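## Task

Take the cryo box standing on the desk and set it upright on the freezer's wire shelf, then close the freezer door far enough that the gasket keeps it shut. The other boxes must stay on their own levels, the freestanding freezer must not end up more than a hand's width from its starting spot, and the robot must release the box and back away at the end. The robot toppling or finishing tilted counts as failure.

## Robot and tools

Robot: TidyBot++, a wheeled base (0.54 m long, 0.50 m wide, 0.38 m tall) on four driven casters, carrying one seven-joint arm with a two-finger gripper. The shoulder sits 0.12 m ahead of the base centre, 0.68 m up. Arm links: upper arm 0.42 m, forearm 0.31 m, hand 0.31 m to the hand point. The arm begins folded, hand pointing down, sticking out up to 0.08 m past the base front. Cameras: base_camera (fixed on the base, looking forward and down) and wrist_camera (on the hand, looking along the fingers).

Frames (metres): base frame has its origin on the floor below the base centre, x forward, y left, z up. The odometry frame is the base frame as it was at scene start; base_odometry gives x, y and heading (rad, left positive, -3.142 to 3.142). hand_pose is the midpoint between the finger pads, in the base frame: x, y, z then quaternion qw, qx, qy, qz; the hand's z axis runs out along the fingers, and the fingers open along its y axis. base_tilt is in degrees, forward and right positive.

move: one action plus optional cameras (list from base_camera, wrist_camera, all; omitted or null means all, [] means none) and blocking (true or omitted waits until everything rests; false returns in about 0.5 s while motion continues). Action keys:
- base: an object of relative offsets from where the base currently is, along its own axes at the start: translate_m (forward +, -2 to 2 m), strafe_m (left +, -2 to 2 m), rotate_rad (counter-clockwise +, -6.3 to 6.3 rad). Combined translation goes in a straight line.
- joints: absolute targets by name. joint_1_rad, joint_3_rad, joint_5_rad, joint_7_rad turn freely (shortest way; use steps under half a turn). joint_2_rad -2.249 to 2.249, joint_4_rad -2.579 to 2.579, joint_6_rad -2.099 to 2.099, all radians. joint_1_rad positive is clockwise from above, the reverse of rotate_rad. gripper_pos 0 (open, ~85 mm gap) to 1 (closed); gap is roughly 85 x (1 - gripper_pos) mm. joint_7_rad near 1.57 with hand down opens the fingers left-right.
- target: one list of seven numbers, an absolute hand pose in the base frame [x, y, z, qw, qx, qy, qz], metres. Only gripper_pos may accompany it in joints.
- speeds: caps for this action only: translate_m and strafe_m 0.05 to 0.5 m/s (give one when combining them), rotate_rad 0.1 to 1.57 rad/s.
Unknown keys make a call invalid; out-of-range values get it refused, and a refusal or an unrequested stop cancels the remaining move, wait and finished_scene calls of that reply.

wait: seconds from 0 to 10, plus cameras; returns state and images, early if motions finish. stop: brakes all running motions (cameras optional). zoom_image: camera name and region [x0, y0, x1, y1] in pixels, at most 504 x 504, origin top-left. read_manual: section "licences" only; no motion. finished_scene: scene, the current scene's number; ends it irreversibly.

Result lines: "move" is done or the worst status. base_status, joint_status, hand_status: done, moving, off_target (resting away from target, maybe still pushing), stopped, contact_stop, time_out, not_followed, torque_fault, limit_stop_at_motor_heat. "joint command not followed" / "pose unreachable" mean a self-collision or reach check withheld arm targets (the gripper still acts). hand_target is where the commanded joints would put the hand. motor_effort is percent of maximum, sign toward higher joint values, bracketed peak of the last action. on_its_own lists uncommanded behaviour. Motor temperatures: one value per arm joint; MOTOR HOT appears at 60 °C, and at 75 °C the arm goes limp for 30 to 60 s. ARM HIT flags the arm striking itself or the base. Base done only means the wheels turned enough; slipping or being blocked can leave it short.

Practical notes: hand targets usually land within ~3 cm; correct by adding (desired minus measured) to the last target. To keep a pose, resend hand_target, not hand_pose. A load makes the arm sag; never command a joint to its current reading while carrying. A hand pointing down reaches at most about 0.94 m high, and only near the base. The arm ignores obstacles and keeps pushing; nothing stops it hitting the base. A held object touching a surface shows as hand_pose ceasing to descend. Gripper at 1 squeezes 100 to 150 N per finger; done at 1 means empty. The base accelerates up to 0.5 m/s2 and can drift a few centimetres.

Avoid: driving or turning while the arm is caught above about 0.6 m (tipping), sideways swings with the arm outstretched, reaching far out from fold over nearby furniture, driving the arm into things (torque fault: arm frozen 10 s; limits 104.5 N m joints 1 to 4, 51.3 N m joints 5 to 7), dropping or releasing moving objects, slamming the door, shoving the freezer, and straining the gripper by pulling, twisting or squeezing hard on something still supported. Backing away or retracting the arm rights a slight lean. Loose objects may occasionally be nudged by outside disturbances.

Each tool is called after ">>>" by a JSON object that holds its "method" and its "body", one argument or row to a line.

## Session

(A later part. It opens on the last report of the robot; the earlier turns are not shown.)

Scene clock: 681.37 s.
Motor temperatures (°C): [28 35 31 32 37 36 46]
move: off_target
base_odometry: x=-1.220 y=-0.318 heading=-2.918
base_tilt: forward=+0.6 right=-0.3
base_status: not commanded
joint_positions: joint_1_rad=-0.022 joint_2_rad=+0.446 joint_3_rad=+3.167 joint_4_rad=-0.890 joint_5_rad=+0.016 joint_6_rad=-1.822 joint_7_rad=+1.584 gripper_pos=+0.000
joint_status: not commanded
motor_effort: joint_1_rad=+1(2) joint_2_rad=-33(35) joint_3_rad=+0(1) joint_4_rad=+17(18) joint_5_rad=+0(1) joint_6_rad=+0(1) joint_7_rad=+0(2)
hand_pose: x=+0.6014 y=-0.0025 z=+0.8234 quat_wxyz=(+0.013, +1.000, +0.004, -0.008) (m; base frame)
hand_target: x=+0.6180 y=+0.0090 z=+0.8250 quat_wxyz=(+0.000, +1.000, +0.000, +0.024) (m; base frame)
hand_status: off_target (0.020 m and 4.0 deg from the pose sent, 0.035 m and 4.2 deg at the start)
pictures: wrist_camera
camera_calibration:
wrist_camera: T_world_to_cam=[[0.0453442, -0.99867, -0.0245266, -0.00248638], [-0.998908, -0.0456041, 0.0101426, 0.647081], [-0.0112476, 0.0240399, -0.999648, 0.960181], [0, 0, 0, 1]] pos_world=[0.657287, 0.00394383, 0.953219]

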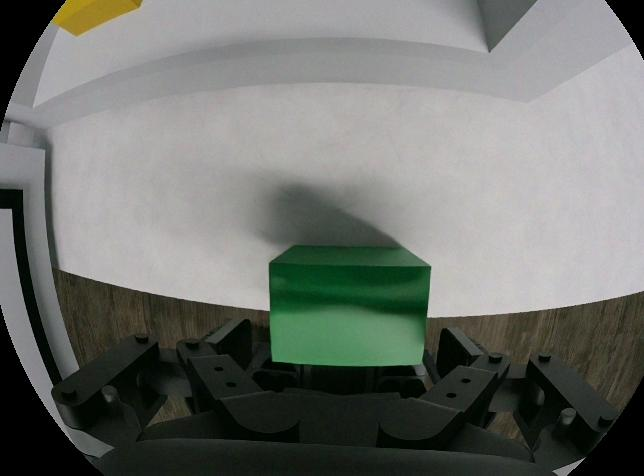

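>>> {"method": "move", "body": {
  "base": {"translate_m": 0.01},
  "target": [0.618, 0.007, 0.798, 0, 0.9997, 0, 0.024],
  "cameras": ["wrist_camera"]
}}

Scene clock: 685.70 s.
Motor temperatures (°C): [28 35 31 32 37 36 46]
move: off_target
base_odometry: x=-1.230 y=-0.320 heading=-2.918
base_tilt: forward=+0.5 right=-0.4
base_status: done
joint_positions: joint_1_rad=-0.023 joint_2_rad=+0.436 joint_3_rad=+3.167 joint_4_rad=-0.999 joint_5_rad=+0.016 joint_6_rad=-1.727 joint_7_rad=+1.584 gripper_pos=+0.000
joint_status: not commanded
motor_effort: joint_1_rad=+1(2) joint_2_rad=-33(35) joint_3_rad=+0(1) joint_4_rad=+17(18) joint_5_rad=-1(1) joint_6_rad=+0(1) joint_7_rad=+0(1)
hand_pose: x=+0.6020 y=-0.0027 z=+0.7945 quat_wxyz=(+0.013, +1.000, +0.005, -0.010) (m; base frame)
hand_target: x=+0.6180 y=+0.0070 z=+0.7980 quat_wxyz=(+0.000, +1.000, +0.000, +0.024) (m; base frame)
hand_status: off_target (0.019 m and 4.3 deg from the pose sent, 0.032 m and 4.0 deg at the start)
pictures: wrist_camera
camera_calibration:
wrist_camera: T_world_to_cam=[[0.0471374, -0.998583, -0.0246895, -0.00438722], [-0.998766, -0.0475041, 0.014485, 0.644454], [-0.0156373, 0.0239762, -0.99959, 0.933884], [0, 0, 0, 1]] pos_world=[0.658469, 0.00384219, 0.924058]

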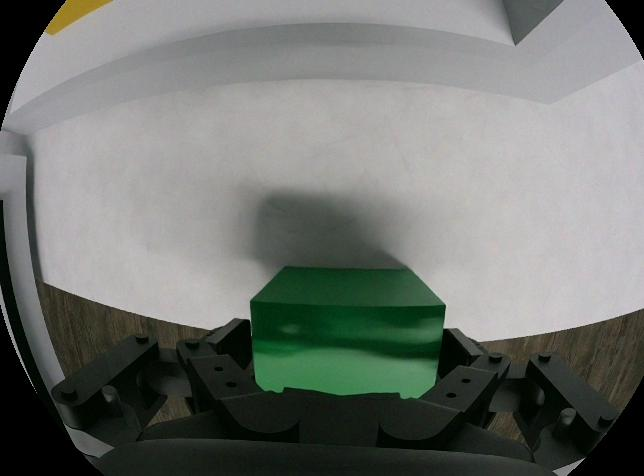

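>>> {"method": "move", "body": {
  "joints": {"gripper_pos": 0.16},
  "cameras": []
}}

>>> {"method": "move", "body": {
  "joints": {"gripper_pos": 0.35},
  "cameras": []
}}

>>> {"method": "move", "body": {
  "joints": {"gripper_pos": 0.5},
  "cameras": ["wrist_camera"]
}}

Scene clock: 690.50 s.
Motor temperatures (°C): [28 35 31 32 37 36 46]
move: done
base_odometry: x=-1.230 y=-0.320 heading=-2.918
base_tilt: forward=+0.6 right=-0.4
base_status: not commanded
joint_positions: joint_1_rad=-0.023 joint_2_rad=+0.434 joint_3_rad=+3.167 joint_4_rad=-1.000 joint_5_rad=+0.016 joint_6_rad=-1.724 joint_7_rad=+1.584 gripper_pos=+0.149
joint_status: all done
motor_effort: joint_1_rad=+1(1) joint_2_rad=-34(34) joint_3_rad=+0(1) joint_4_rad=+17(18) joint_5_rad=+0(1) joint_6_rad=+0(1) joint_7_rad=+0(2)
hand_pose: x=+0.6027 y=-0.0027 z=+0.7953 quat_wxyz=(+0.013, +1.000, +0.005, -0.008) (m; base frame)
hand_target: x=+0.6180 y=+0.0070 z=+0.7980 quat_wxyz=(+0.000, +1.000, +0.000, +0.024) (m; base frame)
hand_status: not commanded
pictures: none
No camera images: "cameras" was empty.

Scene clock: 691.10 s.
Motor temperatures (°C): [28 35 31 32 37 36 46]
move: off_target
base_odometry: x=-1.230 y=-0.320 heading=-2.918
base_tilt: forward=+0.6 right=-0.3
base_status: not commanded
joint_positions: joint_1_rad=-0.023 joint_2_rad=+0.432 joint_3_rad=+3.167 joint_4_rad=-1.001 joint_5_rad=+0.016 joint_6_rad=-1.723 joint_7_rad=+1.584 gripper_pos=+0.170
joint_status: gripper_pos off_target (ended at +0.170, target +0.350)
motor_effort: joint_1_rad=+1(1) joint_2_rad=-32(34) joint_3_rad=+0(1) joint_4_rad=+16(18) joint_5_rad=+0(1) joint_6_rad=+0(1) joint_7_rad=-1(1)
hand_pose: x=+0.6023 y=-0.0027 z=+0.7959 quat_wxyz=(+0.013, +1.000, +0.005, -0.007) (m; base frame)
hand_target: x=+0.6180 y=+0.0070 z=+0.7980 quat_wxyz=(+0.000, +1.000, +0.000, +0.024) (m; base frame)
hand_status: not commanded
pictures: none
No camera images: "cameras" was empty.

Scene clock: 691.67 s.
Motor temperatures (°C): [28 35 31 32 37 36 46]
move: off_target
base_odometry: x=-1.230 y=-0.320 heading=-2.918
base_tilt: forward=+0.6 right=-0.3
base_status: not commanded
joint_positions: joint_1_rad=-0.023 joint_2_rad=+0.432 joint_3_rad=+3.167 joint_4_rad=-1.001 joint_5_rad=+0.016 joint_6_rad=-1.723 joint_7_rad=+1.584 gripper_pos=+0.170
joint_status: gripper_pos off_target (ended at +0.170, target +0.500)
motor_effort: joint_1_rad=+2(2) joint_2_rad=-33(34) joint_3_rad=+0(1) joint_4_rad=+17(18) joint_5_rad=+0(1) joint_6_rad=+0(1) joint_7_rad=+0(2)
hand_pose: x=+0.6023 y=-0.0027 z=+0.7960 quat_wxyz=(+0.013, +1.000, +0.005, -0.007) (m; base frame)
hand_target: x=+0.6180 y=+0.0070 z=+0.7980 quat_wxyz=(+0.000, +1.000, +0.000, +0.024) (m; base frame)
hand_status: not commanded
pictures: wrist_camera
camera_calibration:
wrist_camera: T_world_to_cam=[[0.0473898, -0.998577, -0.0244646, -0.00471569], [-0.998836, -0.0475945, 0.007851, 0.650022], [-0.00900421, 0.0240641, -0.99967, 0.931466], [0, 0, 0, 1]] pos_world=[0.657876, 0.00381355, 0.92594]

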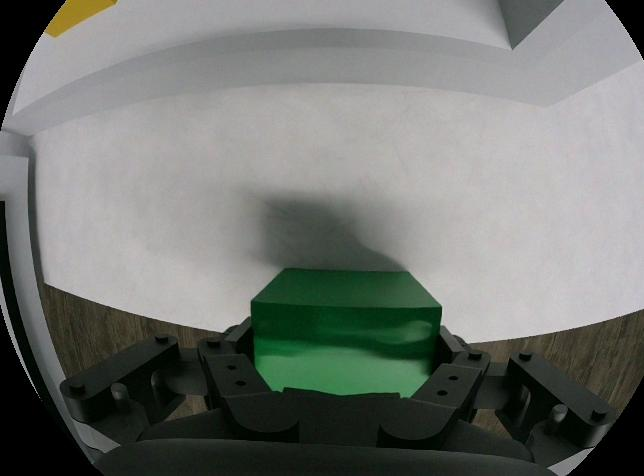

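>>> {"method": "move", "body": {
  "target": [0.618, 0.007, 0.86, 0, 0.9997, 0, 0.024],
  "cameras": []
}}

>>> {"method": "move", "body": {
  "base": {"translate_m": -0.4, "strafe_m": 0.155},
  "speeds": {"translate_m": 0.2},
  "cameras": ["wrist_camera"]
}}

>>> {"method": "move", "body": {
  "target": [0.66, 0, 1.0, 0, 0.866, 0, 0.5],
  "cameras": []
}}

>>> {"method": "move", "body": {
  "target": [0.70, 0, 1.085, 0, 0.7071, 0, 0.7071],
  "cameras": ["wrist_camera"]
}}

Scene clock: 698.87 s.
Motor temperatures (°C): [28 35 31 32 37 36 46]
move: off_target
base_odometry: x=-1.230 y=-0.320 heading=-2.918
base_tilt: forward=+0.6 right=-0.4
base_status: not commanded
joint_positions: joint_1_rad=-0.023 joint_2_rad=+0.466 joint_3_rad=+3.167 joint_4_rad=-0.753 joint_5_rad=+0.016 joint_6_rad=-1.834 joint_7_rad=+1.584 gripper_pos=+0.170
joint_status: not commanded
motor_effort: joint_1_rad=+1(2) joint_2_rad=-35(36) joint_3_rad=+1(1) joint_4_rad=+18(19) joint_5_rad=-1(1) joint_6_rad=+1(2) joint_7_rad=-1(1)
hand_pose: x=+0.6310 y=-0.0016 z=+0.8562 quat_wxyz=(+0.014, +0.999, +0.004, +0.045) (m; base frame)
hand_target: x=+0.6180 y=+0.0070 z=+0.8600 quat_wxyz=(+0.000, +1.000, +0.000, +0.024) (m; base frame)
hand_status: off_target (0.016 m and 2.9 deg from the pose sent, 0.067 m and 3.9 deg at the start)
pictures: none
No camera images: "cameras" was empty.

Scene clock: 701.77 s.
Motor temperatures (°C): [28 35 31 32 37 36 46]
move: done
base_odometry: x=-0.806 y=-0.383 heading=-2.918
base_tilt: forward=+0.5 right=-0.4
base_status: done
joint_positions: joint_1_rad=-0.024 joint_2_rad=+0.475 joint_3_rad=+3.169 joint_4_rad=-0.752 joint_5_rad=+0.016 joint_6_rad=-1.838 joint_7_rad=+1.584 gripper_pos=+0.170
joint_status: not commanded
motor_effort: joint_1_rad=+1(2) joint_2_rad=-35(38) joint_3_rad=+0(1) joint_4_rad=+18(18) joint_5_rad=+0(2) joint_6_rad=+1(2) joint_7_rad=+0(2)
hand_pose: x=+0.6314 y=-0.0012 z=+0.8514 quat_wxyz=(+0.014, +0.999, +0.005, +0.038) (m; base frame)
hand_target: x=+0.6180 y=+0.0070 z=+0.8600 quat_wxyz=(+0.000, +1.000, +0.000, +0.024) (m; base frame)
hand_status: not commanded
pictures: wrist_camera
camera_calibration:
wrist_camera: T_world_to_cam=[[0.0496861, -0.998583, -0.0190339, -0.0092652], [-0.995482, -0.0479697, -0.0819474, 0.75307], [0.0809183, 0.0230196, -0.996455, 0.927553], [0, 0, 0, 1]] pos_world=[0.675071, 0.0055206, 0.9858]

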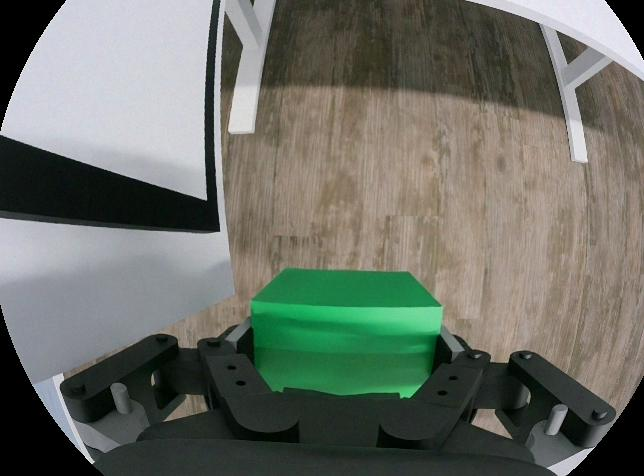

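Scene clock: 704.20 s.
Motor temperatures (°C): [28 35 31 32 37 36 46]
move: off_target
base_odometry: x=-0.806 y=-0.383 heading=-2.918
base_tilt: forward=+0.5 right=-0.3
base_status: not commanded
joint_positions: joint_1_rad=-0.024 joint_2_rad=-0.073 joint_3_rad=+3.169 joint_4_rad=-1.481 joint_5_rad=+0.016 joint_6_rad=-0.772 joint_7_rad=+1.584 gripper_pos=+0.170
joint_status: not commanded
motor_effort: joint_1_rad=+1(2) joint_2_rad=-20(37) joint_3_rad=+1(1) joint_4_rad=+23(23) joint_5_rad=+0(1) joint_6_rad=+8(9) joint_7_rad=-2(2)
hand_pose: x=+0.6543 y=-0.0042 z=+0.9741 quat_wxyz=(+0.010, +0.887, +0.007, +0.462) (m; base frame)
hand_target: x=+0.6600 y=+0.0000 z=+1.0000 quat_wxyz=(+0.000, +0.866, +0.000, +0.500) (m; base frame)
hand_status: off_target (0.027 m and 5.1 deg from the pose sent, 0.151 m and 55.7 deg at the start)
pictures: none
No camera images: "cameras" was empty.

Scene clock: 705.90 s.
Motor temperatures (°C): [28 35 31 32 37 36 46]
move: off_target
base_odometry: x=-0.806 y=-0.383 heading=-2.918
base_tilt: forward=+0.5 right=-0.3
base_status: not commanded
joint_positions: joint_1_rad=-0.024 joint_2_rad=-0.082 joint_3_rad=+3.169 joint_4_rad=-1.722 joint_5_rad=+0.016 joint_6_rad=-0.026 joint_7_rad=+1.584 gripper_pos=+0.170
joint_status: not commanded
motor_effort: joint_1_rad=+0(2) joint_2_rad=-21(22) joint_3_rad=+0(1) joint_4_rad=+24(24) joint_5_rad=-1(1) joint_6_rad=+9(11) joint_7_rad=+0(2)
hand_pose: x=+0.7085 y=-0.0013 z=+1.0495 quat_wxyz=(+0.010, +0.740, +0.009, +0.672) (m; base frame)
hand_target: x=+0.7000 y=+0.0000 z=+1.0850 quat_wxyz=(+0.000, +0.707, +0.000, +0.707) (m; base frame)
hand_status: off_target (0.037 m and 5.7 deg from the pose sent, 0.120 m and 34.9 deg at the start)
pictures: wrist_camera
camera_calibration:
wrist_camera: T_world_to_cam=[[0.052902, -0.996835, 0.0593482, -0.0940518], [-0.0886635, -0.0638854, -0.994011, 1.16073], [0.994656, 0.0473231, -0.0917626, -0.478121], [0, 0, 0, 1]] pos_world=[0.583456, 0.00302577, 1.11549]

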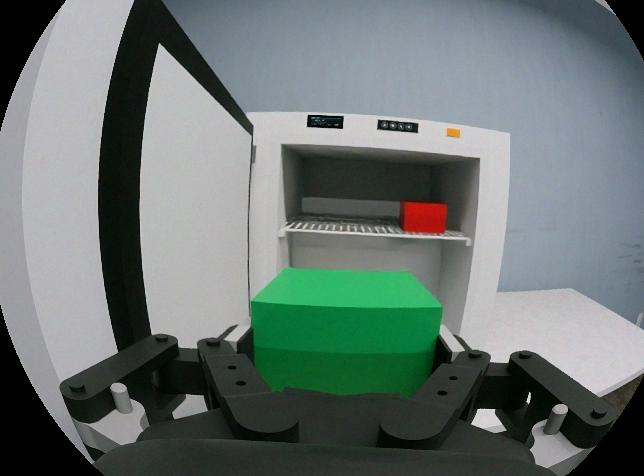

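>>> {"method": "move", "body": {
  "target": [0.69, 0, 1.132, 0, 0.6756, 0, 0.7373],
  "cameras": ["wrist_camera"]
}}

Scene clock: 712.27 s.
Motor temperatures (°C): [28 35 31 32 37 36 46]
move: off_target
base_odometry: x=-0.806 y=-0.383 heading=-2.918
base_tilt: forward=+0.5 right=-0.3
base_status: not commanded
joint_positions: joint_1_rad=-0.024 joint_2_rad=-0.110 joint_3_rad=+3.169 joint_4_rad=-1.704 joint_5_rad=+0.016 joint_6_rad=-0.001 joint_7_rad=+1.584 gripper_pos=+0.170
joint_status: not commanded
motor_effort: joint_1_rad=+1(2) joint_2_rad=-20(23) joint_3_rad=+0(2) joint_4_rad=+24(25) joint_5_rad=-1(1) joint_6_rad=+10(11) joint_7_rad=+1(1)
hand_pose: x=+0.6988 y=-0.0015 z=+1.0852 quat_wxyz=(+0.010, +0.716, +0.008, +0.698) (m; base frame)
hand_target: x=+0.6900 y=+0.0000 z=+1.1320 quat_wxyz=(+0.000, +0.676, +0.000, +0.737) (m; base frame)
hand_status: off_target (0.048 m and 6.6 deg from the pose sent, 0.085 m and 10.6 deg at the start)
pictures: wrist_camera
camera_calibration:
wrist_camera: T_world_to_cam=[[0.0488043, -0.996855, 0.0624369, -0.0963367], [-0.0169975, -0.0633313, -0.997848, 1.14946], [0.998664, 0.047638, -0.0200349, -0.545768], [0, 0, 0, 1]] pos_world=[0.569279, 0.00276209, 1.14206]

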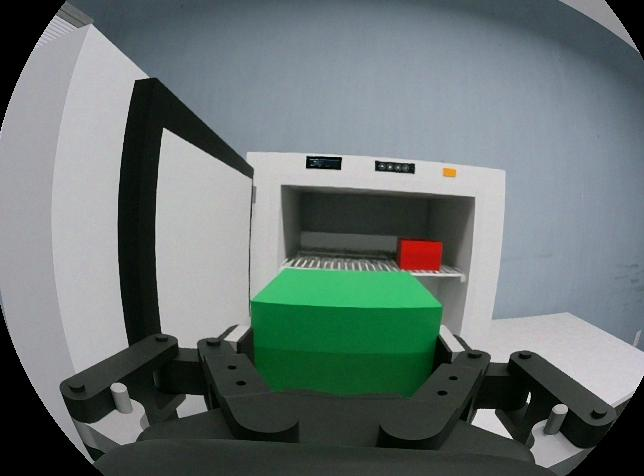

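>>> {"method": "move", "body": {
  "base": {"translate_m": 0.33},
  "speeds": {"translate_m": 0.2},
  "target": [0.69, 0, 1.146, 0, 0.6756, 0, 0.7373],
  "cameras": ["wrist_camera"]
}}

Scene clock: 722.33 s.
Motor temperatures (°C): [28 35 31 32 37 36 46]
move: off_target
base_odometry: x=-1.128 y=-0.456 heading=-2.918
base_tilt: forward=+0.5 right=-0.4
base_status: done
joint_positions: joint_1_rad=-0.024 joint_2_rad=-0.113 joint_3_rad=+3.169 joint_4_rad=-1.660 joint_5_rad=+0.016 joint_6_rad=-0.001 joint_7_rad=+1.584 gripper_pos=+0.170
joint_status: not commanded
motor_effort: joint_1_rad=+1(3) joint_2_rad=-20(23) joint_3_rad=+0(3) joint_4_rad=+24(26) joint_5_rad=+0(1) joint_6_rad=+10(11) joint_7_rad=+0(2)
hand_pose: x=+0.6972 y=-0.0016 z=+1.1145 quat_wxyz=(+0.010, +0.699, +0.008, +0.715) (m; base frame)
hand_target: x=+0.6900 y=+0.0000 z=+1.1460 quat_wxyz=(+0.000, +0.676, +0.000, +0.737) (m; base frame)
hand_status: off_target (0.032 m and 4.0 deg from the pose sent, 0.061 m and 6.6 deg at the start)
pictures: wrist_camera
camera_calibration:
wrist_camera: T_world_to_cam=[[0.0457638, -0.996855, 0.0646978, -0.0985597], [0.0300368, -0.0633633, -0.997538, 1.14554], [0.998501, 0.0475944, 0.0270426, -0.595956], [0, 0, 0, 1]] pos_world=[0.565165, 0.00269957, 1.16521]

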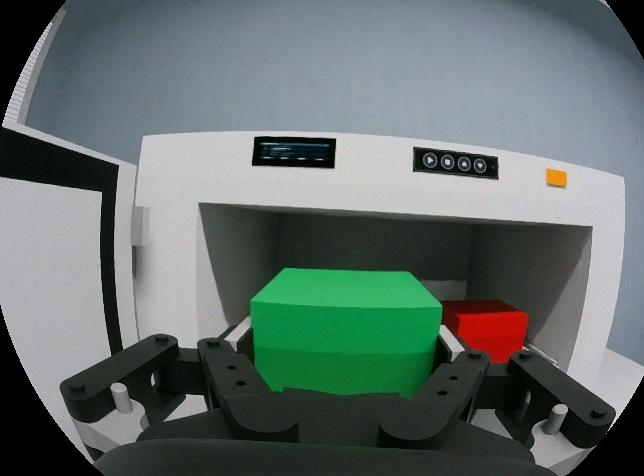

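>>> {"method": "move", "body": {
  "target": [0.69, 0, 1.122, 0, 0.69, 0, 0.7238],
  "cameras": []
}}

>>> {"method": "move", "body": {
  "base": {"translate_m": 0.07},
  "speeds": {"translate_m": 0.1},
  "cameras": ["wrist_camera"]
}}

Scene clock: 728.40 s.
Motor temperatures (°C): [28 35 31 32 37 36 46]
move: off_target
base_odometry: x=-1.128 y=-0.456 heading=-2.918
base_tilt: forward=+0.5 right=-0.3
base_status: not commanded
joint_positions: joint_1_rad=-0.024 joint_2_rad=-0.114 joint_3_rad=+3.169 joint_4_rad=-1.681 joint_5_rad=+0.016 joint_6_rad=-0.001 joint_7_rad=+1.584 gripper_pos=+0.170
joint_status: not commanded
motor_effort: joint_1_rad=+0(1) joint_2_rad=-19(21) joint_3_rad=+1(1) joint_4_rad=+24(25) joint_5_rad=+0(1) joint_6_rad=+10(11) joint_7_rad=+0(1)
hand_pose: x=+0.6971 y=-0.0016 z=+1.1021 quat_wxyz=(+0.010, +0.706, +0.008, +0.708) (m; base frame)
hand_target: x=+0.6900 y=+0.0000 z=+1.1220 quat_wxyz=(+0.000, +0.690, +0.000, +0.724) (m; base frame)
hand_status: off_target (0.021 m and 3.0 deg from the pose sent, 0.011 m and 2.1 deg at the start)
pictures: none
No camera images: "cameras" was empty.

Scene clock: 729.67 s.
Motor temperatures (°C): [28 35 31 32 37 36 46]
move: done
base_odometry: x=-1.196 y=-0.472 heading=-2.918
base_tilt: forward=+0.5 right=-0.3
base_status: done
joint_positions: joint_1_rad=-0.024 joint_2_rad=-0.117 joint_3_rad=+3.169 joint_4_rad=-1.681 joint_5_rad=+0.016 joint_6_rad=-0.001 joint_7_rad=+1.584 gripper_pos=+0.170
joint_status: not commanded
motor_effort: joint_1_rad=+0(2) joint_2_rad=-20(22) joint_3_rad=+1(2) joint_4_rad=+24(25) joint_5_rad=-1(1) joint_6_rad=+10(11) joint_7_rad=-1(2)
hand_pose: x=+0.6958 y=-0.0016 z=+1.1039 quat_wxyz=(+0.010, +0.705, +0.008, +0.709) (m; base frame)
hand_target: x=+0.6900 y=+0.0000 z=+1.1220 quat_wxyz=(+0.000, +0.690, +0.000, +0.724) (m; base frame)
hand_status: not commanded
pictures: wrist_camera
camera_calibration:
wrist_camera: T_world_to_cam=[[0.0468961, -0.996861, 0.0637805, -0.0975855], [0.0134437, -0.0632151, -0.997909, 1.14698], [0.998809, 0.0476555, 0.010437, -0.576164], [0, 0, 0, 1]] pos_world=[0.564635, 0.00268447, 1.15682]

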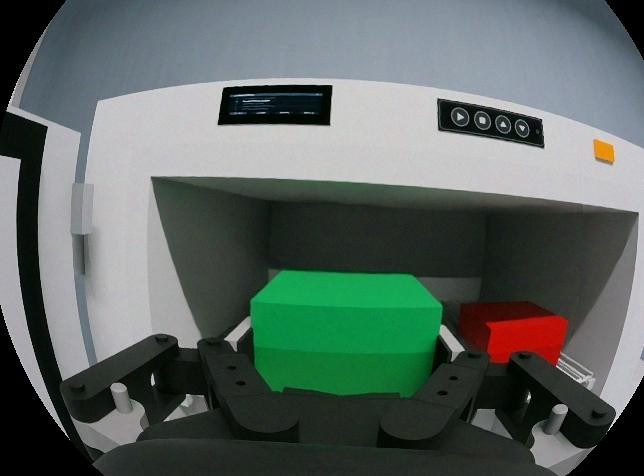

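>>> {"method": "move", "body": {
  "base": {"translate_m": 0.04},
  "speeds": {"translate_m": 0.06},
  "cameras": ["wrist_camera"]
}}

>>> {"method": "move", "body": {
  "base": {"translate_m": 0.04},
  "speeds": {"translate_m": 0.06},
  "cameras": ["wrist_camera"]
}}

Scene clock: 735.87 s.
Motor temperatures (°C): [28 35 31 32 37 36 46]
move: done
base_odometry: x=-1.235 y=-0.481 heading=-2.918
base_tilt: forward=+0.5 right=-0.3
base_status: done
joint_positions: joint_1_rad=-0.024 joint_2_rad=-0.119 joint_3_rad=+3.169 joint_4_rad=-1.681 joint_5_rad=+0.016 joint_6_rad=-0.001 joint_7_rad=+1.584 gripper_pos=+0.170
joint_status: not commanded
motor_effort: joint_1_rad=+1(2) joint_2_rad=-20(22) joint_3_rad=+1(2) joint_4_rad=+24(25) joint_5_rad=+0(1) joint_6_rad=+10(10) joint_7_rad=-1(1)
hand_pose: x=+0.6952 y=-0.0016 z=+1.1047 quat_wxyz=(+0.010, +0.704, +0.008, +0.710) (m; base frame)
hand_target: x=+0.6900 y=+0.0000 z=+1.1220 quat_wxyz=(+0.000, +0.690, +0.000, +0.724) (m; base frame)
hand_status: not commanded
pictures: wrist_camera
camera_calibration:
wrist_camera: T_world_to_cam=[[0.046808, -0.996864, 0.0638117, -0.0975963], [0.0148216, -0.0631816, -0.997892, 1.1468], [0.998794, 0.0476551, 0.0118177, -0.577104], [0, 0, 0, 1]] pos_world=[0.563979, 0.00266849, 1.15743]

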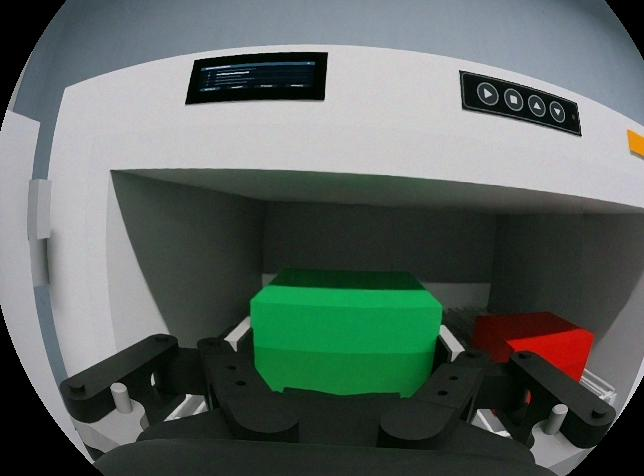

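Scene clock: 737.03 s.
Motor temperatures (°C): [28 35 31 32 37 36 46]
move: done
base_odometry: x=-1.274 y=-0.490 heading=-2.917
base_tilt: forward=+0.6 right=-0.4
base_status: done
joint_positions: joint_1_rad=-0.024 joint_2_rad=-0.119 joint_3_rad=+3.169 joint_4_rad=-1.681 joint_5_rad=+0.016 joint_6_rad=-0.001 joint_7_rad=+1.584 gripper_pos=+0.170
joint_status: not commanded
motor_effort: joint_1_rad=+1(2) joint_2_rad=-20(23) joint_3_rad=+1(2) joint_4_rad=+24(25) joint_5_rad=+0(1) joint_6_rad=+10(10) joint_7_rad=+0(2)
hand_pose: x=+0.6948 y=-0.0016 z=+1.1052 quat_wxyz=(+0.010, +0.704, +0.008, +0.710) (m; base frame)
hand_target: x=+0.6900 y=+0.0000 z=+1.1220 quat_wxyz=(+0.000, +0.690, +0.000, +0.724) (m; base frame)
hand_status: not commanded
pictures: wrist_camera
camera_calibration:
wrist_camera: T_world_to_cam=[[0.0467499, -0.996865, 0.0638322, -0.0976034], [0.0157305, -0.0631595, -0.997879, 1.14668], [0.998783, 0.0476549, 0.0127285, -0.577724], [0, 0, 0, 1]] pos_world=[0.563545, 0.00265794, 1.15784]

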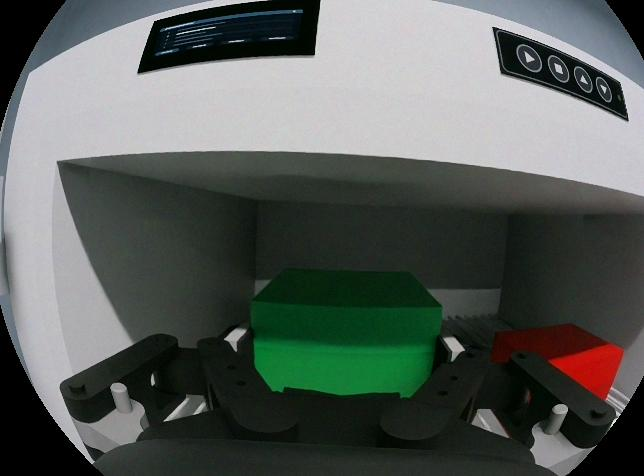

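>>> {"method": "move", "body": {
  "base": {"translate_m": 0.01},
  "target": [0.69, 0, 1.105, 0, 0.69, 0, 0.7238],
  "cameras": ["wrist_camera"]
}}

>>> {"method": "move", "body": {
  "target": [0.69, 0, 1.095, 0, 0.69, 0, 0.7238],
  "cameras": []
}}

>>> {"method": "move", "body": {
  "target": [0.69, 0, 1.089, 0, 0.69, 0, 0.7238],
  "cameras": []
}}

Scene clock: 752.33 s.
Motor temperatures (°C): [28 35 31 32 37 36 46]
move: off_target
base_odometry: x=-1.284 y=-0.492 heading=-2.917
base_tilt: forward=+0.5 right=-0.3
base_status: done
joint_positions: joint_1_rad=-0.024 joint_2_rad=-0.119 joint_3_rad=+3.169 joint_4_rad=-1.732 joint_5_rad=+0.016 joint_6_rad=+0.022 joint_7_rad=+1.584 gripper_pos=+0.170
joint_status: not commanded
motor_effort: joint_1_rad=+1(3) joint_2_rad=-19(22) joint_3_rad=+1(2) joint_4_rad=+24(26) joint_5_rad=+0(1) joint_6_rad=+11(11) joint_7_rad=+0(1)
hand_pose: x=+0.6945 y=-0.0014 z=+1.0801 quat_wxyz=(+0.010, +0.714, +0.008, +0.700) (m; base frame)
hand_target: x=+0.6900 y=+0.0000 z=+1.1050 quat_wxyz=(+0.000, +0.690, +0.000, +0.724) (m; base frame)
hand_status: off_target (0.025 m and 4.2 deg from the pose sent, 0.005 m and 2.7 deg at the start)
pictures: wrist_camera
camera_calibration:
wrist_camera: T_world_to_cam=[[0.0490107, -0.996849, 0.0623674, -0.0957851], [-0.01303, -0.0630753, -0.997924, 1.14168], [0.998713, 0.0480963, -0.0160803, -0.54597], [0, 0, 0, 1]] pos_world=[0.564838, 0.00278741, 1.1365]

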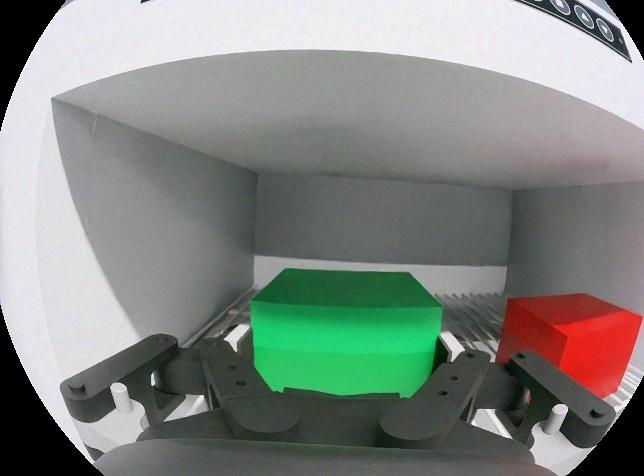

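Scene clock: 753.00 s.
Motor temperatures (°C): [28 35 31 32 37 36 46]
move: off_target
base_odometry: x=-1.284 y=-0.492 heading=-2.917
base_tilt: forward=+0.6 right=-0.3
base_status: not commanded
joint_positions: joint_1_rad=-0.024 joint_2_rad=-0.119 joint_3_rad=+3.169 joint_4_rad=-1.761 joint_5_rad=+0.016 joint_6_rad=+0.045 joint_7_rad=+1.584 gripper_pos=+0.170
joint_status: not commanded
motor_effort: joint_1_rad=+2(2) joint_2_rad=-19(20) joint_3_rad=+0(1) joint_4_rad=+24(25) joint_5_rad=+0(1) joint_6_rad=+10(11) joint_7_rad=+0(2)
hand_pose: x=+0.6940 y=-0.0013 z=+1.0692 quat_wxyz=(+0.010, +0.716, +0.008, +0.698) (m; base frame)
hand_target: x=+0.6900 y=+0.0000 z=+1.0950 quat_wxyz=(+0.000, +0.690, +0.000, +0.724) (m; base frame)
hand_status: off_target (0.026 m and 4.5 deg from the pose sent, 0.016 m and 4.2 deg at the start)
pictures: none
No camera images: "cameras" was empty.

Scene clock: 753.57 s.
Motor temperatures (°C): [28 35 31 32 37 36 46]
move: off_target
base_odometry: x=-1.284 y=-0.492 heading=-2.917
base_tilt: forward=+0.5 right=-0.3
base_status: not commanded
joint_positions: joint_1_rad=-0.024 joint_2_rad=-0.119 joint_3_rad=+3.169 joint_4_rad=-1.775 joint_5_rad=+0.016 joint_6_rad=+0.065 joint_7_rad=+1.584 gripper_pos=+0.170
joint_status: not commanded
motor_effort: joint_1_rad=+1(2) joint_2_rad=-19(20) joint_3_rad=+1(1) joint_4_rad=+24(24) joint_5_rad=+0(1) joint_6_rad=+10(10) joint_7_rad=+0(1)
hand_pose: x=+0.6937 y=-0.0012 z=+1.0667 quat_wxyz=(+0.010, +0.714, +0.009, +0.700) (m; base frame)
hand_target: x=+0.6900 y=+0.0000 z=+1.0890 quat_wxyz=(+0.000, +0.690, +0.000, +0.724) (m; base frame)
hand_status: off_target (0.023 m and 4.2 deg from the pose sent, 0.020 m and 4.5 deg at the start)
pictures: none
No camera images: "cameras" was empty.

>>> {"method": "move", "body": {
  "target": [0.69, 0, 1.082, 0, 0.69, 0, 0.7238],
  "cameras": ["wrist_camera"]
}}

Scene clock: 756.80 s.
Motor temperatures (°C): [28 35 31 32 37 36 46]
move: off_target
base_odometry: x=-1.284 y=-0.492 heading=-2.917
base_tilt: forward=+0.5 right=-0.3
base_status: not commanded
joint_positions: joint_1_rad=-0.024 joint_2_rad=-0.119 joint_3_rad=+3.169 joint_4_rad=-1.789 joint_5_rad=+0.016 joint_6_rad=+0.093 joint_7_rad=+1.584 gripper_pos=+0.170
joint_status: not commanded
motor_effort: joint_1_rad=+0(1) joint_2_rad=-18(19) joint_3_rad=+0(1) joint_4_rad=+23(23) joint_5_rad=+0(1) joint_6_rad=+9(10) joint_7_rad=-1(1)
hand_pose: x=+0.6933 y=-0.0011 z=+1.0664 quat_wxyz=(+0.009, +0.709, +0.009, +0.705) (m; base frame)
hand_target: x=+0.6900 y=+0.0000 z=+1.0820 quat_wxyz=(+0.000, +0.690, +0.000, +0.724) (m; base frame)
hand_status: off_target (0.016 m and 3.4 deg from the pose sent, 0.016 m and 4.2 deg at the start)
pictures: wrist_camera
camera_calibration:
wrist_camera: T_world_to_cam=[[0.049206, -0.9968, 0.0629976, -0.0952887], [0.000626489, -0.0630431, -0.998011, 1.11861], [0.998788, 0.0491476, -0.00247762, -0.559567], [0, 0, 0, 1]] pos_world=[0.562877, 0.00303829, 1.121]

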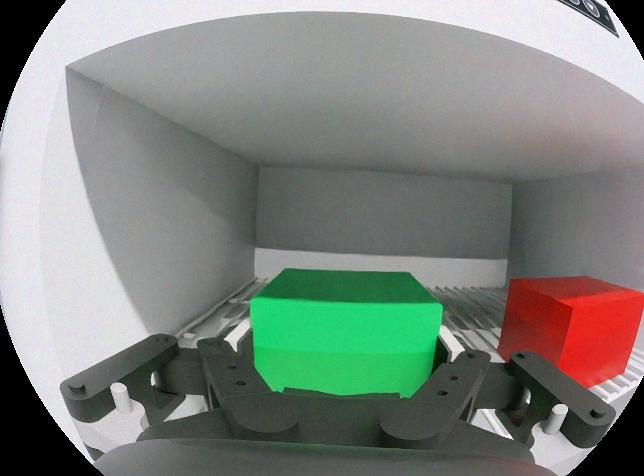

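>>> {"method": "move", "body": {
  "joints": {"gripper_pos": 0.16},
  "cameras": []
}}

>>> {"method": "move", "body": {
  "joints": {"gripper_pos": 0.12},
  "cameras": ["wrist_camera"]
}}

>>> {"method": "move", "body": {
  "joints": {"gripper_pos": 0.0},
  "cameras": ["wrist_camera"]
}}

Scene clock: 760.33 s.
Motor temperatures (°C): [28 35 31 32 37 36 46]
move: done
base_odometry: x=-1.284 y=-0.492 heading=-2.917
base_tilt: forward=+0.5 right=-0.4
base_status: not commanded
joint_positions: joint_1_rad=-0.024 joint_2_rad=-0.119 joint_3_rad=+3.169 joint_4_rad=-1.789 joint_5_rad=+0.016 joint_6_rad=+0.093 joint_7_rad=+1.584 gripper_pos=+0.158
joint_status: all done
motor_effort: joint_1_rad=+1(2) joint_2_rad=-18(19) joint_3_rad=+0(1) joint_4_rad=+23(23) joint_5_rad=+0(1) joint_6_rad=+9(9) joint_7_rad=-1(2)
hand_pose: x=+0.6933 y=-0.0011 z=+1.0664 quat_wxyz=(+0.009, +0.709, +0.009, +0.705) (m; base frame)
hand_target: x=+0.6900 y=+0.0000 z=+1.0820 quat_wxyz=(+0.000, +0.690, +0.000, +0.724) (m; base frame)
hand_status: not commanded
pictures: none
No camera images: "cameras" was empty.

Scene clock: 760.77 s.
Motor temperatures (°C): [28 35 31 32 37 36 46]
move: done
base_odometry: x=-1.284 y=-0.492 heading=-2.917
base_tilt: forward=+0.5 right=-0.3
base_status: not commanded
joint_positions: joint_1_rad=-0.024 joint_2_rad=-0.119 joint_3_rad=+3.169 joint_4_rad=-1.789 joint_5_rad=+0.016 joint_6_rad=+0.093 joint_7_rad=+1.584 gripper_pos=+0.120
joint_status: all done
motor_effort: joint_1_rad=+0(1) joint_2_rad=-17(18) joint_3_rad=+1(1) joint_4_rad=+22(23) joint_5_rad=+0(1) joint_6_rad=+9(9) joint_7_rad=-1(1)
hand_pose: x=+0.6933 y=-0.0011 z=+1.0664 quat_wxyz=(+0.009, +0.709, +0.009, +0.705) (m; base frame)
hand_target: x=+0.6900 y=+0.0000 z=+1.0820 quat_wxyz=(+0.000, +0.690, +0.000, +0.724) (m; base frame)
hand_status: not commanded
pictures: wrist_camera
camera_calibration:
wrist_camera: T_world_to_cam=[[0.0492049, -0.9968, 0.0629991, -0.0952893], [0.000657971, -0.0630431, -0.998011, 1.11859], [0.998788, 0.0491484, -0.00244617, -0.5596], [0, 0, 0, 1]] pos_world=[0.562874, 0.00303848, 1.121]

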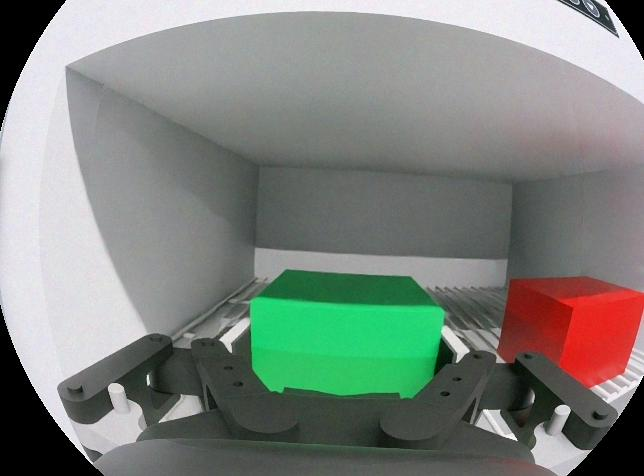

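Scene clock: 761.30 s.
Motor temperatures (°C): [28 35 31 32 37 36 46]
move: done
base_odometry: x=-1.284 y=-0.492 heading=-2.917
base_tilt: forward=+0.5 right=-0.3
base_status: not commanded
joint_positions: joint_1_rad=-0.024 joint_2_rad=-0.119 joint_3_rad=+3.169 joint_4_rad=-1.789 joint_5_rad=+0.016 joint_6_rad=+0.093 joint_7_rad=+1.584 gripper_pos=+0.000
joint_status: all done
motor_effort: joint_1_rad=+1(2) joint_2_rad=-18(18) joint_3_rad=+1(1) joint_4_rad=+22(23) joint_5_rad=-1(1) joint_6_rad=+9(9) joint_7_rad=-1(1)
hand_pose: x=+0.6933 y=-0.0011 z=+1.0664 quat_wxyz=(+0.009, +0.709, +0.009, +0.705) (m; base frame)
hand_target: x=+0.6900 y=+0.0000 z=+1.0820 quat_wxyz=(+0.000, +0.690, +0.000, +0.724) (m; base frame)
hand_status: not commanded
pictures: wrist_camera
camera_calibration:
wrist_camera: T_world_to_cam=[[0.0492049, -0.9968, 0.0629991, -0.0952893], [0.000657971, -0.0630431, -0.998011, 1.11859], [0.998788, 0.0491484, -0.00244617, -0.5596], [0, 0, 0, 1]] pos_world=[0.562874, 0.00303848, 1.121]

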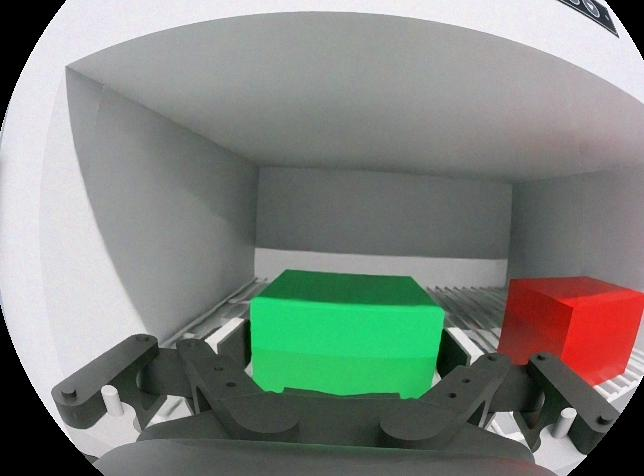

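>>> {"method": "move", "body": {
  "base": {"translate_m": -0.12},
  "speeds": {"translate_m": 0.1},
  "cameras": ["wrist_camera"]
}}

Scene clock: 765.77 s.
Motor temperatures (°C): [28 35 31 32 37 36 46]
move: done
base_odometry: x=-1.166 y=-0.466 heading=-2.917
base_tilt: forward=+0.5 right=-0.3
base_status: done
joint_positions: joint_1_rad=-0.024 joint_2_rad=-0.125 joint_3_rad=+3.169 joint_4_rad=-1.790 joint_5_rad=+0.016 joint_6_rad=+0.093 joint_7_rad=+1.584 gripper_pos=+0.000
joint_status: not commanded
motor_effort: joint_1_rad=+2(2) joint_2_rad=-18(21) joint_3_rad=+1(1) joint_4_rad=+22(23) joint_5_rad=-1(1) joint_6_rad=+9(10) joint_7_rad=-1(2)
hand_pose: x=+0.6911 y=-0.0011 z=+1.0696 quat_wxyz=(+0.009, +0.707, +0.009, +0.707) (m; base frame)
hand_target: x=+0.6900 y=+0.0000 z=+1.0820 quat_wxyz=(+0.000, +0.690, +0.000, +0.724) (m; base frame)
hand_status: not commanded
pictures: wrist_camera
camera_calibration:
wrist_camera: T_world_to_cam=[[0.0488522, -0.996809, 0.0631349, -0.0953359], [0.00626041, -0.0629035, -0.998, 1.11789], [0.998786, 0.0491497, 0.00316746, -0.563377], [0, 0, 0, 1]] pos_world=[0.560352, 0.00297747, 1.12346]

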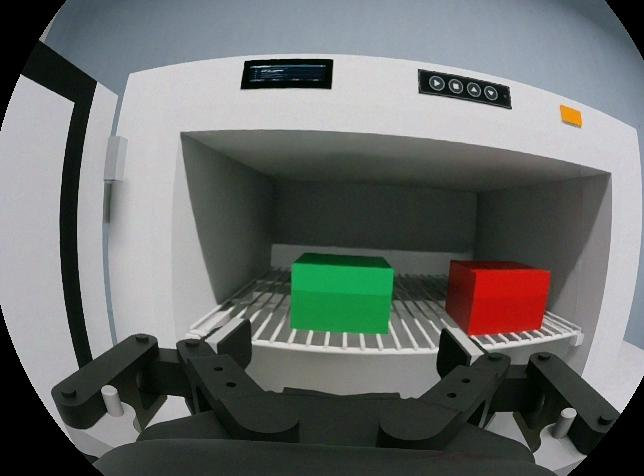

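>>> {"method": "move", "body": {
  "base": {"translate_m": -0.55},
  "speeds": {"translate_m": 0.25},
  "cameras": []
}}

>>> {"method": "move", "body": {
  "target": [0.66, 0, 0.99, 0, 0.7071, 0, 0.7071],
  "joints": {"gripper_pos": 1.0},
  "cameras": ["wrist_camera"]
}}

>>> {"method": "move", "body": {
  "base": {"strafe_m": 0.35},
  "speeds": {"strafe_m": 0.25},
  "cameras": ["wrist_camera"]
}}

Scene clock: 778.70 s.
Motor temperatures (°C): [28 35 31 32 37 36 46]
move: done
base_odometry: x=-0.630 y=-0.344 heading=-2.917
base_tilt: forward=+0.6 right=-0.3
base_status: done
joint_positions: joint_1_rad=-0.024 joint_2_rad=-0.127 joint_3_rad=+3.169 joint_4_rad=-1.790 joint_5_rad=+0.016 joint_6_rad=+0.093 joint_7_rad=+1.584 gripper_pos=+0.000
joint_status: not commanded
motor_effort: joint_1_rad=+1(2) joint_2_rad=-17(21) joint_3_rad=+0(1) joint_4_rad=+22(23) joint_5_rad=-1(1) joint_6_rad=+8(9) joint_7_rad=+0(2)
hand_pose: x=+0.6905 y=-0.0011 z=+1.0705 quat_wxyz=(+0.009, +0.707, +0.008, +0.707) (m; base frame)
hand_target: x=+0.6900 y=+0.0000 z=+1.0820 quat_wxyz=(+0.000, +0.690, +0.000, +0.724) (m; base frame)
hand_status: not commanded
pictures: none
No camera images: "cameras" was empty.

Scene clock: 780.30 s.
Motor temperatures (°C): [28 35 31 32 37 36 46]
move: off_target
base_odometry: x=-0.630 y=-0.344 heading=-2.917
base_tilt: forward=+0.5 right=-0.4
base_status: not commanded
joint_positions: joint_1_rad=-0.024 joint_2_rad=-0.142 joint_3_rad=+3.169 joint_4_rad=-2.067 joint_5_rad=+0.016 joint_6_rad=+0.285 joint_7_rad=+1.584 gripper_pos=+0.999
joint_status: all done
motor_effort: joint_1_rad=+0(2) joint_2_rad=-16(18) joint_3_rad=+0(1) joint_4_rad=+21(23) joint_5_rad=+0(1) joint_6_rad=+9(10) joint_7_rad=-1(1)
hand_pose: x=+0.6653 y=+0.0001 z=+0.9678 quat_wxyz=(+0.008, +0.731, +0.009, +0.682) (m; base frame)
hand_target: x=+0.6600 y=+0.0000 z=+0.9900 quat_wxyz=(+0.000, +0.707, +0.000, +0.707) (m; base frame)
hand_status: off_target (0.023 m and 4.2 deg from the pose sent, 0.086 m and 1.5 deg at the start)
pictures: wrist_camera
camera_calibration:
wrist_camera: T_world_to_cam=[[0.0561195, -0.996724, 0.0582404, -0.086565], [-0.0618611, -0.0616914, -0.996176, 1.06007], [0.996506, 0.0523022, -0.0651205, -0.469703], [0, 0, 0, 1]] pos_world=[0.538497, 0.00368234, 1.03047]

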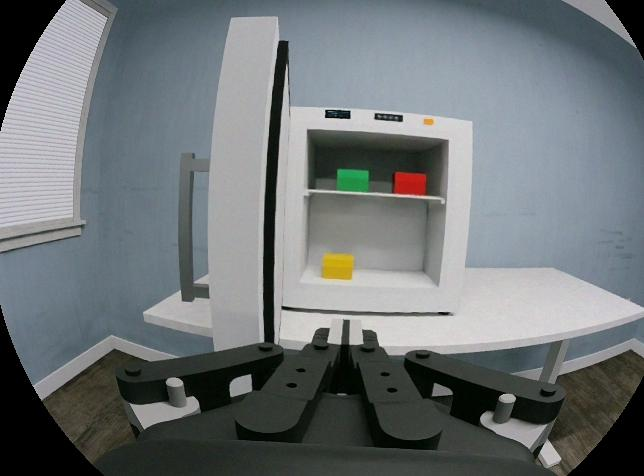

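Scene clock: 782.57 s.
Motor temperatures (°C): [28 35 31 32 37 36 46]
move: done
base_odometry: x=-0.552 y=-0.685 heading=-2.917
base_tilt: forward=+0.5 right=-0.4
base_status: done
joint_positions: joint_1_rad=-0.019 joint_2_rad=-0.144 joint_3_rad=+3.165 joint_4_rad=-2.067 joint_5_rad=+0.016 joint_6_rad=+0.286 joint_7_rad=+1.584 gripper_pos=+0.999
joint_status: not commanded
motor_effort: joint_1_rad=+1(2) joint_2_rad=-16(17) joint_3_rad=+0(2) joint_4_rad=+21(22) joint_5_rad=-1(1) joint_6_rad=+9(9) joint_7_rad=+0(1)
hand_pose: x=+0.6647 y=-0.0006 z=+0.9693 quat_wxyz=(+0.008, +0.730, +0.009, +0.683) (m; base frame)
hand_target: x=+0.6600 y=+0.0000 z=+0.9900 quat_wxyz=(+0.000, +0.707, +0.000, +0.707) (m; base frame)
hand_status: not commanded
pictures: wrist_camera
camera_calibration:
wrist_camera: T_world_to_cam=[[0.0543998, -0.996779, 0.058919, -0.0868295], [-0.058464, -0.0620847, -0.996357, 1.05944], [0.996806, 0.050757, -0.0616531, -0.472569], [0, 0, 0, 1]] pos_world=[0.537723, 0.00321129, 1.03156]

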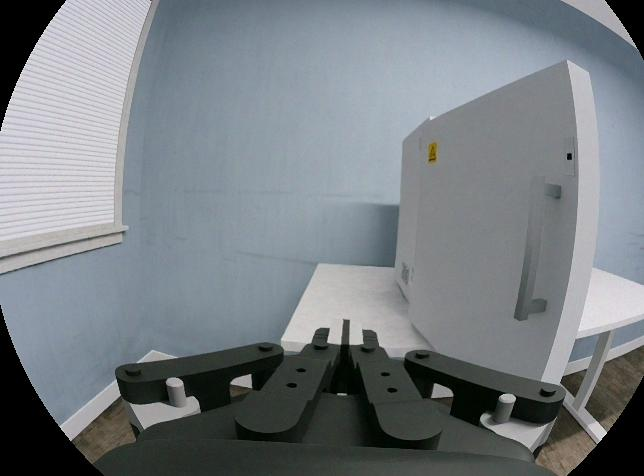

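>>> {"method": "move", "body": {
  "base": {"translate_m": 0.26},
  "speeds": {"translate_m": 0.2},
  "target": [0.66, 0, 1.165, 0, 0.69, 0, 0.7238],
  "cameras": ["wrist_camera"]
}}

Scene clock: 797.53 s.
Motor temperatures (°C): [28 35 31 32 37 36 46]
move: off_target
base_odometry: x=-0.805 y=-0.743 heading=-2.917
base_tilt: forward=+0.6 right=-0.3
base_status: done
joint_positions: joint_1_rad=-0.019 joint_2_rad=-0.181 joint_3_rad=+3.165 joint_4_rad=-1.606 joint_5_rad=+0.016 joint_6_rad=-0.064 joint_7_rad=+1.584 gripper_pos=+0.999
joint_status: not commanded
motor_effort: joint_1_rad=+1(2) joint_2_rad=-15(18) joint_3_rad=+0(2) joint_4_rad=+22(23) joint_5_rad=+0(1) joint_6_rad=+9(10) joint_7_rad=+0(1)
hand_pose: x=+0.6648 y=-0.0033 z=+1.1669 quat_wxyz=(+0.011, +0.678, +0.006, +0.735) (m; base frame)
hand_target: x=+0.6600 y=+0.0000 z=+1.1650 quat_wxyz=(+0.000, +0.690, +0.000, +0.724) (m; base frame)
hand_status: off_target (0.006 m and 2.4 deg from the pose sent, 0.196 m and 6.7 deg at the start)
pictures: wrist_camera
camera_calibration:
wrist_camera: T_world_to_cam=[[0.039338, -0.997032, 0.0661841, -0.0996165], [0.0886759, -0.0624907, -0.994098, 1.15571], [0.995283, 0.0449747, 0.0859544, -0.631592], [0, 0, 0, 1]] pos_world=[0.530047, 0.00130616, 1.20977]

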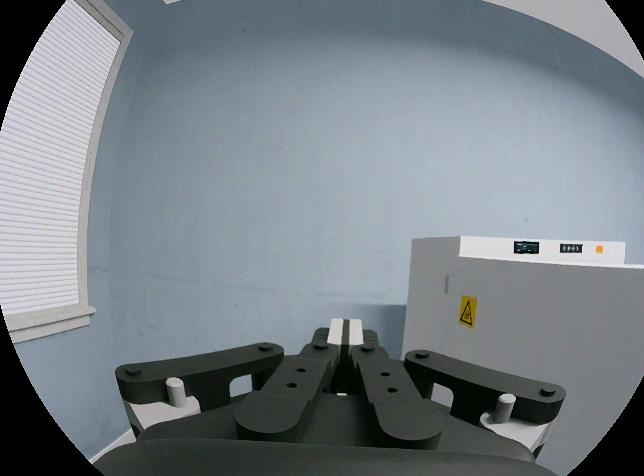

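>>> {"method": "move", "body": {
  "target": [0.66, 0.0, 1.135, 0, 0.69, 0, 0.7238]
}}

Scene clock: 814.93 s.
Motor temperatures (°C): [28 34 31 32 37 36 46]
move: off_target
base_odometry: x=-0.805 y=-0.743 heading=-2.917
base_tilt: forward=+0.5 right=-0.4
base_status: not commanded
joint_positions: joint_1_rad=-0.019 joint_2_rad=-0.188 joint_3_rad=+3.165 joint_4_rad=-1.683 joint_5_rad=+0.016 joint_6_rad=-0.063 joint_7_rad=+1.584 gripper_pos=+0.999
joint_status: not commanded
motor_effort: joint_1_rad=+1(1) joint_2_rad=-16(17) joint_3_rad=+0(1) joint_4_rad=+23(24) joint_5_rad=+0(1) joint_6_rad=+9(10) joint_7_rad=+0(2)
hand_pose: x=+0.6654 y=-0.0032 z=+1.1229 quat_wxyz=(+0.011, +0.703, +0.007, +0.712) (m; base frame)
hand_target: x=+0.6600 y=+0.0000 z=+1.1350 quat_wxyz=(+0.000, +0.690, +0.000, +0.724) (m; base frame)
hand_status: off_target (0.014 m and 2.5 deg from the pose sent, 0.032 m and 2.4 deg at the start)
pictures: base_camera, wrist_camera
camera_calibration:
wrist_camera: T_world_to_cam=[[0.0441521, -0.997046, 0.0628438, -0.096042], [0.0197177, -0.0620232, -0.99788, 1.16203], [0.99883, 0.0452977, 0.016921, -0.553197], [0, 0, 0, 1]] pos_world=[0.533878, 0.00137306, 1.17496]

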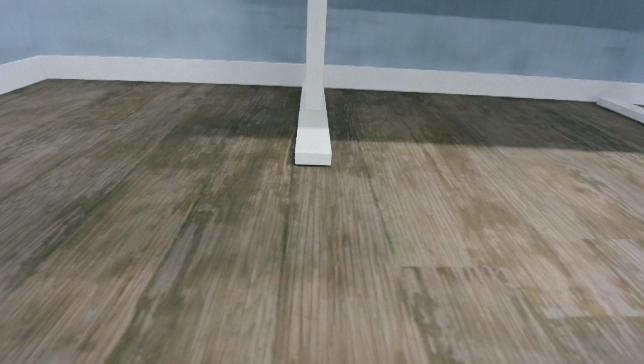

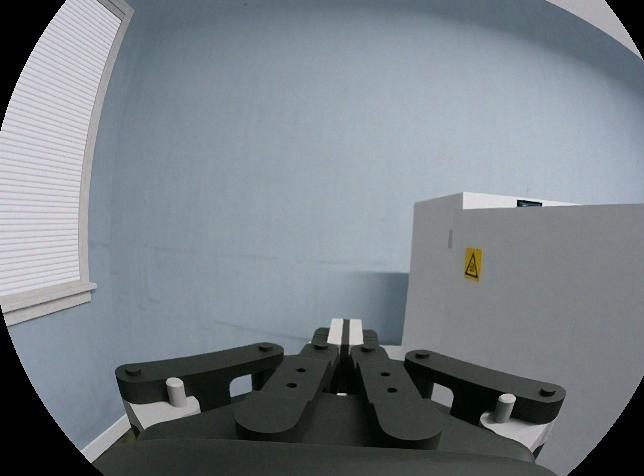

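>>> {"method": "move", "body": {
  "base": {"strafe_m": -0.3},
  "speeds": {"strafe_m": 0.12}
}}

>>> {"method": "move", "body": {
  "base": {"strafe_m": -0.15, "translate_m": 0.05},
  "speeds": {"strafe_m": 0.12}
}}

Scene clock: 823.27 s.
Motor temperatures (°C): [28 34 31 32 37 36 46]
move: done
base_odometry: x=-0.872 y=-0.451 heading=-2.917
base_tilt: forward=+0.5 right=-0.3
base_status: done
joint_positions: joint_1_rad=-0.019 joint_2_rad=-0.189 joint_3_rad=+3.162 joint_4_rad=-1.683 joint_5_rad=+0.016 joint_6_rad=-0.063 joint_7_rad=+1.584 gripper_pos=+0.999
joint_status: not commanded
motor_effort: joint_1_rad=+2(3) joint_2_rad=-15(16) joint_3_rad=+1(4) joint_4_rad=+23(23) joint_5_rad=+0(1) joint_6_rad=+9(9) joint_7_rad=+0(2)
hand_pose: x=+0.6650 y=-0.0017 z=+1.1233 quat_wxyz=(+0.010, +0.702, +0.008, +0.712) (m; base frame)
hand_target: x=+0.6600 y=+0.0000 z=+1.1350 quat_wxyz=(+0.000, +0.690, +0.000, +0.724) (m; base frame)
hand_status: not commanded
pictures: base_camera, wrist_camera
camera_calibration:
wrist_camera: T_world_to_cam=[[0.0463719, -0.996911, 0.0633897, -0.096677], [0.0205727, -0.0624914, -0.997833, 1.16189], [0.998712, 0.0475755, 0.0176113, -0.553621], [0, 0, 0, 1]] pos_world=[0.533488, 0.00256857, 1.17525]

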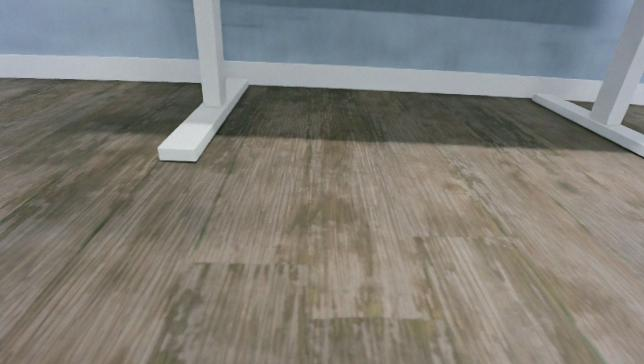

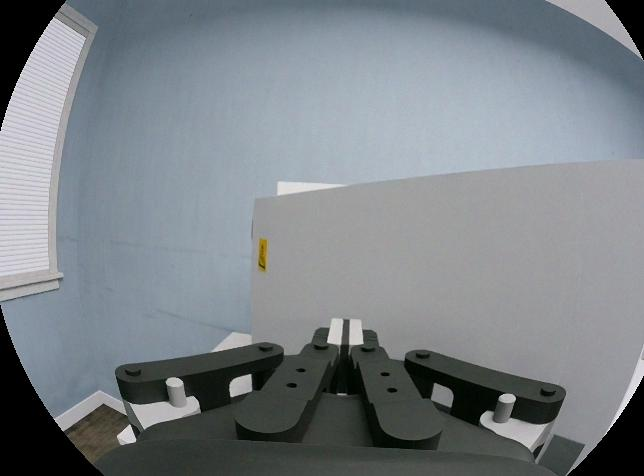

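Scene clock: 825.17 s.
Motor temperatures (°C): [28 34 31 32 37 36 46]
move: done
base_odometry: x=-0.954 y=-0.316 heading=-2.917
base_tilt: forward=+0.6 right=-0.3
base_status: done
joint_positions: joint_1_rad=-0.018 joint_2_rad=-0.191 joint_3_rad=+3.160 joint_4_rad=-1.683 joint_5_rad=+0.016 joint_6_rad=-0.063 joint_7_rad=+1.584 gripper_pos=+0.999
joint_status: not commanded
motor_effort: joint_1_rad=+1(4) joint_2_rad=-15(17) joint_3_rad=+1(4) joint_4_rad=+22(23) joint_5_rad=+0(1) joint_6_rad=+9(9) joint_7_rad=+0(2)
hand_pose: x=+0.6639 y=-0.0004 z=+1.1247 quat_wxyz=(+0.009, +0.701, +0.009, +0.713) (m; base frame)
hand_target: x=+0.6600 y=+0.0000 z=+1.1350 quat_wxyz=(+0.000, +0.690, +0.000, +0.724) (m; base frame)
hand_status: not commanded
pictures: base_camera, wrist_camera
camera_calibration:
wrist_camera: T_world_to_cam=[[0.0481823, -0.996787, 0.0639834, -0.0972952], [0.0232276, -0.0629223, -0.997748, 1.16151], [0.998568, 0.04956, 0.0201212, -0.555271], [0, 0, 0, 1]] pos_world=[0.532185, 0.00362142, 1.17629]

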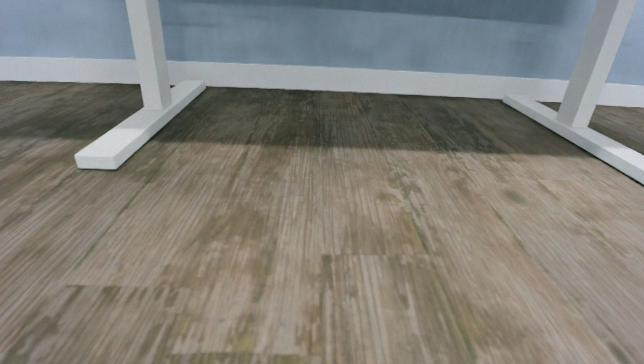

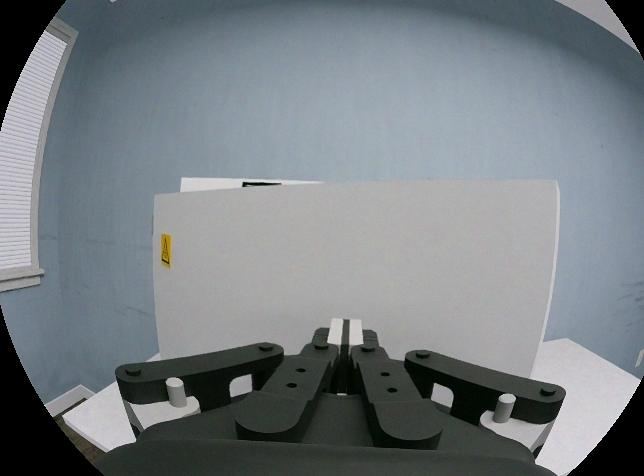

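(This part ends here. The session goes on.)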